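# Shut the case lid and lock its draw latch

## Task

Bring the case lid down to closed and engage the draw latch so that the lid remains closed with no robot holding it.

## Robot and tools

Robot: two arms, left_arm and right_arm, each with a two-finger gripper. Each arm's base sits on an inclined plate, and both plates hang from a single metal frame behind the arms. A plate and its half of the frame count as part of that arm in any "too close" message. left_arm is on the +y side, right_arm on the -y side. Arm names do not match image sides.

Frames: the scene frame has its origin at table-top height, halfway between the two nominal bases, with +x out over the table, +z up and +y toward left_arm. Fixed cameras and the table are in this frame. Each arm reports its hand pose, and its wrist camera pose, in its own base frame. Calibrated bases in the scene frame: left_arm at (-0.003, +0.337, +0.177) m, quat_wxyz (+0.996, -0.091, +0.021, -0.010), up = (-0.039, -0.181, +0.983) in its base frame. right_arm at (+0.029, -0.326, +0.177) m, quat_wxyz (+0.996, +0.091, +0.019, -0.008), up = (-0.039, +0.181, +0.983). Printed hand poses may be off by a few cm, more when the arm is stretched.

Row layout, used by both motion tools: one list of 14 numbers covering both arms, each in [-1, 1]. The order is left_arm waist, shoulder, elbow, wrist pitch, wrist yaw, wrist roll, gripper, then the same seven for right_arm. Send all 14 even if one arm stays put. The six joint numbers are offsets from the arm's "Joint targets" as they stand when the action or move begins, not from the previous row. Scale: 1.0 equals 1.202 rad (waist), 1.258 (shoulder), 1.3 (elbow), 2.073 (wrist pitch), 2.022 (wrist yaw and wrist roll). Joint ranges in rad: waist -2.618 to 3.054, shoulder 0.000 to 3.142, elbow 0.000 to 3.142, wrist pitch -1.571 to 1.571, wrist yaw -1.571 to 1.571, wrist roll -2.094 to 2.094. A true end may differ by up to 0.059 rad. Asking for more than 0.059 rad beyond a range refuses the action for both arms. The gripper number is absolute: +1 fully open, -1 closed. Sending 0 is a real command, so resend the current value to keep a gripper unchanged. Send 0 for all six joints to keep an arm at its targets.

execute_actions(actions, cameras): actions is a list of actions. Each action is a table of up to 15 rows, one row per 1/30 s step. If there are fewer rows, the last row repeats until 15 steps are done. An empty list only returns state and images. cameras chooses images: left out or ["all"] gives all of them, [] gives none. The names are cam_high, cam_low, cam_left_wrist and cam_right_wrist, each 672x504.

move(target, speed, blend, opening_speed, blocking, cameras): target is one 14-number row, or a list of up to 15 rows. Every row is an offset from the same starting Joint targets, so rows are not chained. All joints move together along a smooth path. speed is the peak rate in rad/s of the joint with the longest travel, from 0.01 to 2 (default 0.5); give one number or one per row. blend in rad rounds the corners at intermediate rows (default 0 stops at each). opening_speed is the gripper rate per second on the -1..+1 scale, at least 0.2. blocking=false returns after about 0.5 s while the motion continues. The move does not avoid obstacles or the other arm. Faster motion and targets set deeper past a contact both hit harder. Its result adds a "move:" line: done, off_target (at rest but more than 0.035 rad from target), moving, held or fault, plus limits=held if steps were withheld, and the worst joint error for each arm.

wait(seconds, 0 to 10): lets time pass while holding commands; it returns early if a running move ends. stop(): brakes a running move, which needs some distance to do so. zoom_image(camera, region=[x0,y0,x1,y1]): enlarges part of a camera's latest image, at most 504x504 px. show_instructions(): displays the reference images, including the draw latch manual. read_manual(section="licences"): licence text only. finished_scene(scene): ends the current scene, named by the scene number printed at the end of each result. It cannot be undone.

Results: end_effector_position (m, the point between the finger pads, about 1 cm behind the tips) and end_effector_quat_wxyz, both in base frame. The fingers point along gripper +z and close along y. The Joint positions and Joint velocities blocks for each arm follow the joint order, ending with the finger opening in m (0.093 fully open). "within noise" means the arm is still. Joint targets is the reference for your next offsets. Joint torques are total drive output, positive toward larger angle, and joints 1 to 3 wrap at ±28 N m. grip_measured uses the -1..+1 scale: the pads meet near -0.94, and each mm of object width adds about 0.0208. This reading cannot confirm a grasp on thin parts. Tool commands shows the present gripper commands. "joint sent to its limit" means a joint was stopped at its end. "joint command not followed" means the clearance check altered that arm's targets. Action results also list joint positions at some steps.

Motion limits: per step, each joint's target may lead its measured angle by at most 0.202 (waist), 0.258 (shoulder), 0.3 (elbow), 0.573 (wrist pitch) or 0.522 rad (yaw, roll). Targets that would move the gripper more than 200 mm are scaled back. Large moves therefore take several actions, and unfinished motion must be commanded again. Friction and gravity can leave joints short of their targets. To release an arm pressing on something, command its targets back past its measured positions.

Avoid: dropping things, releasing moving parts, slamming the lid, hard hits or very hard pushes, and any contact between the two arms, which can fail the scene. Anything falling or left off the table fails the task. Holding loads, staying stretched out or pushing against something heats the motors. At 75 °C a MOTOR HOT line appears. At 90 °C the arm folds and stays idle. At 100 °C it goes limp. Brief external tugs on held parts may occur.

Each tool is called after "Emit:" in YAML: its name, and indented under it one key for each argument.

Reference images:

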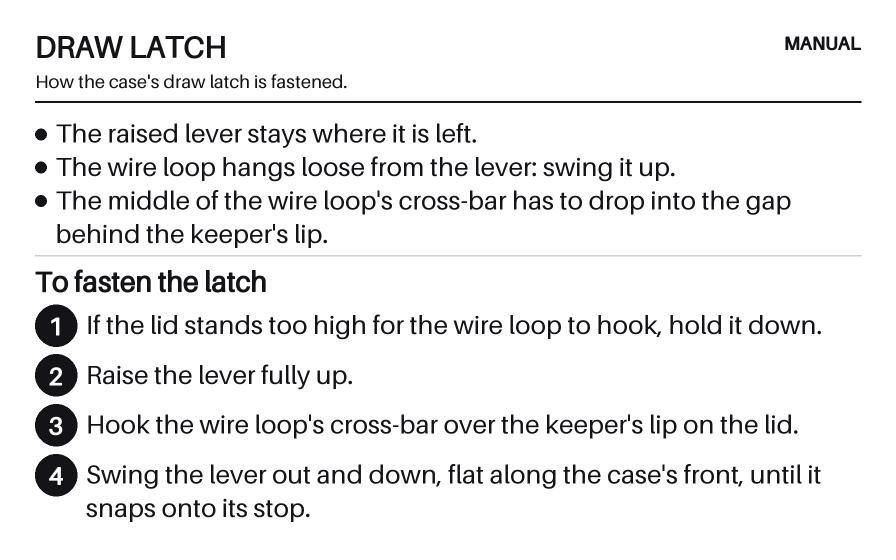

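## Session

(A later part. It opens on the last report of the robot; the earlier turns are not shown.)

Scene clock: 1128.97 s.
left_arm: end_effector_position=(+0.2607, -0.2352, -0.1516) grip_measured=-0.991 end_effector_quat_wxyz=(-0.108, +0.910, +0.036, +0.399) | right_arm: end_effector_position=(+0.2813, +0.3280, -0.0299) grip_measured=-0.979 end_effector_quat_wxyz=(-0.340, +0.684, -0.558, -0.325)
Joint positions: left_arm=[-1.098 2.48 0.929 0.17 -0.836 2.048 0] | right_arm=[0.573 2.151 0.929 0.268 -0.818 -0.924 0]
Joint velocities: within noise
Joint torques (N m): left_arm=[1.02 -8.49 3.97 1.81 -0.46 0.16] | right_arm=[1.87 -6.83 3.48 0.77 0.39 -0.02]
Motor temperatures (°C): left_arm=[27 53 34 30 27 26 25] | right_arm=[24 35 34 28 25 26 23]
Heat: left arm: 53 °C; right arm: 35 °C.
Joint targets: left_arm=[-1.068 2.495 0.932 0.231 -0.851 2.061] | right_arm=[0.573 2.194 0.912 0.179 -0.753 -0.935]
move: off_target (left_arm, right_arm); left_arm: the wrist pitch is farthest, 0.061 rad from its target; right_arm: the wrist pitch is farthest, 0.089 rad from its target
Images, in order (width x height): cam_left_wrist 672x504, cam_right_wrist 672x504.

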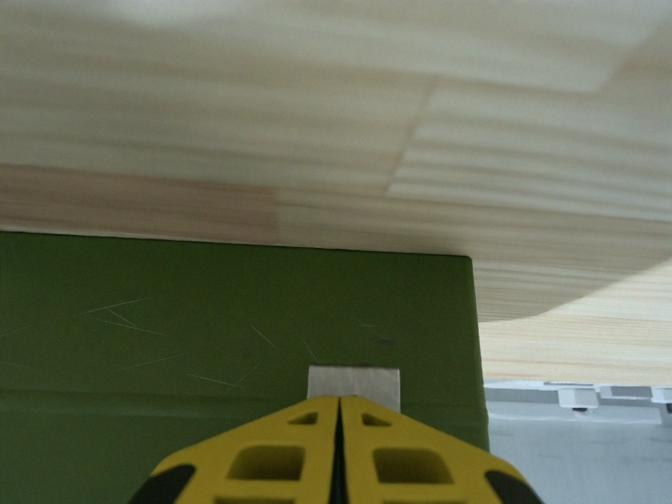

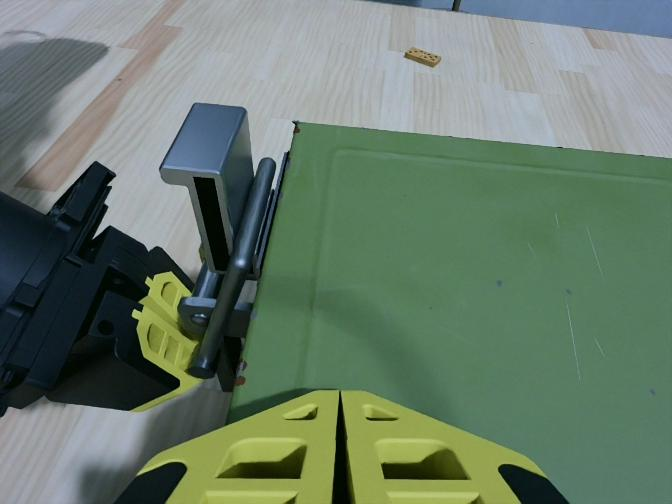

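Emit:
move:
  target:
    - [-0.1847,-0.0755,0.0142,-0.165,-0.0095,-0.139,-1,0,0,0,0,0,0,-1]
    - [-0.1847,-0.0755,0.0142,-0.165,-0.0095,-0.139,-1,0.0175,-0.159,0.0246,-0.1037,0.005,0.0035,-1]
    - [-0.2,-0.35,0.18,-0.45,-0.0095,-0.139,-1,0.02,-0.32,0.03,-0.18,0.005,0.0035,-1]
  speed: [0.25,0.25,0.5]
  blend: 0.03

Emit:
zoom_image:
  camera: "cam_right_wrist"
  region: [60, 50, 400, 430]

Emit:
zoom_image:
  camera: "cam_left_wrist"
  region: [180, 100, 520, 440]

Scene clock: 1138.03 s.
left_arm: end_effector_position=(+0.2112, -0.2839, -0.0053) grip_measured=-0.991 end_effector_quat_wxyz=(-0.131, +0.908, +0.009, +0.398) | right_arm: end_effector_position=(+0.2528, +0.3088, +0.0485) grip_measured=-0.980 end_effector_quat_wxyz=(-0.292, +0.686, -0.588, -0.313)
Joint positions: left_arm=[-1.301 2.091 1.139 -0.686 -0.862 1.79 0] | right_arm=[0.591 1.811 0.933 -0.179 -0.756 -0.924 0]
Joint velocities: within noise
Joint torques (N m): left_arm=[-1.95 -12.15 8.69 0.45 -0.44 -0.09] | right_arm=[2.09 -11.21 7.36 1.5 -0.18 0.05]
Motor temperatures (°C): left_arm=[27 54 34 30 27 26 25] | right_arm=[24 35 34 28 25 26 23]
Heat: left arm: 54 °C; right arm: 35 °C.
Joint targets: left_arm=[-1.308 2.055 1.166 -0.702 -0.870 1.780] | right_arm=[0.597 1.791 0.951 -0.194 -0.742 -0.928]
move: off_target (left_arm); left_arm: the shoulder is farthest, 0.036 rad from its target

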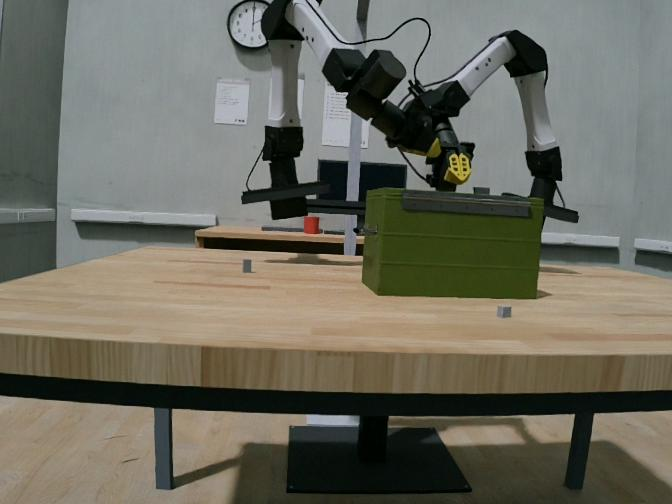

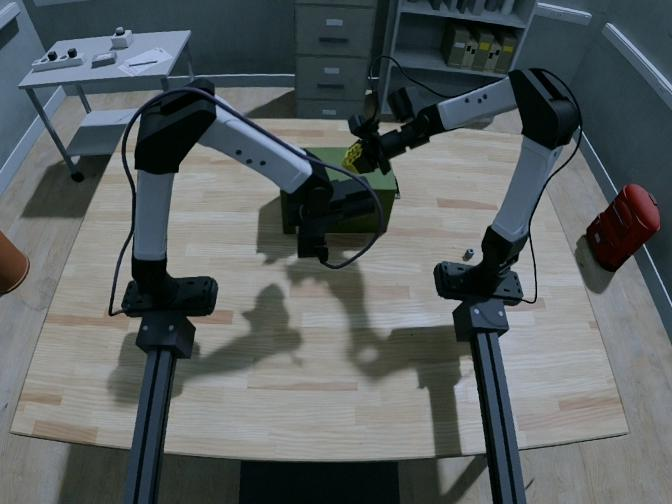

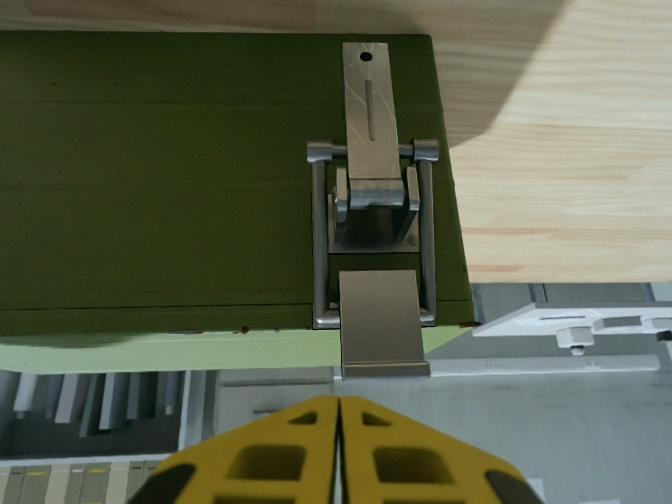

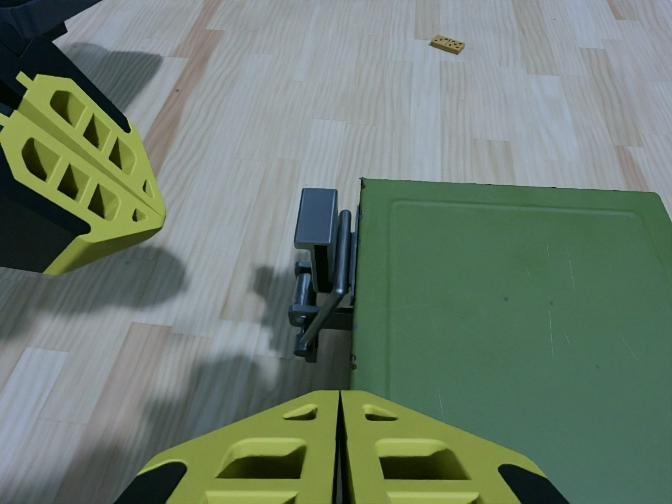

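Scaled by 1.326 from the camera's 672x504 image, which has a finer 960x720 frame.

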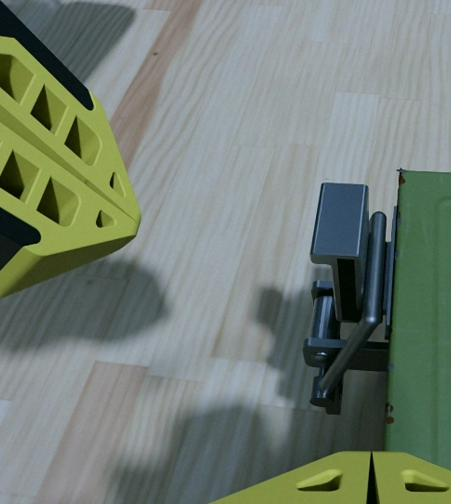

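Scaled by 1.482 from the camera's 672x504 image, which has a finer 960x720 frame.

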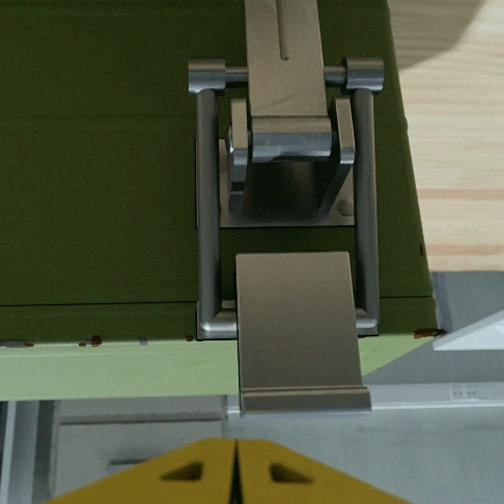

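Emit:
finished_scene:
  scene: 2

The scene is finished: the task was done.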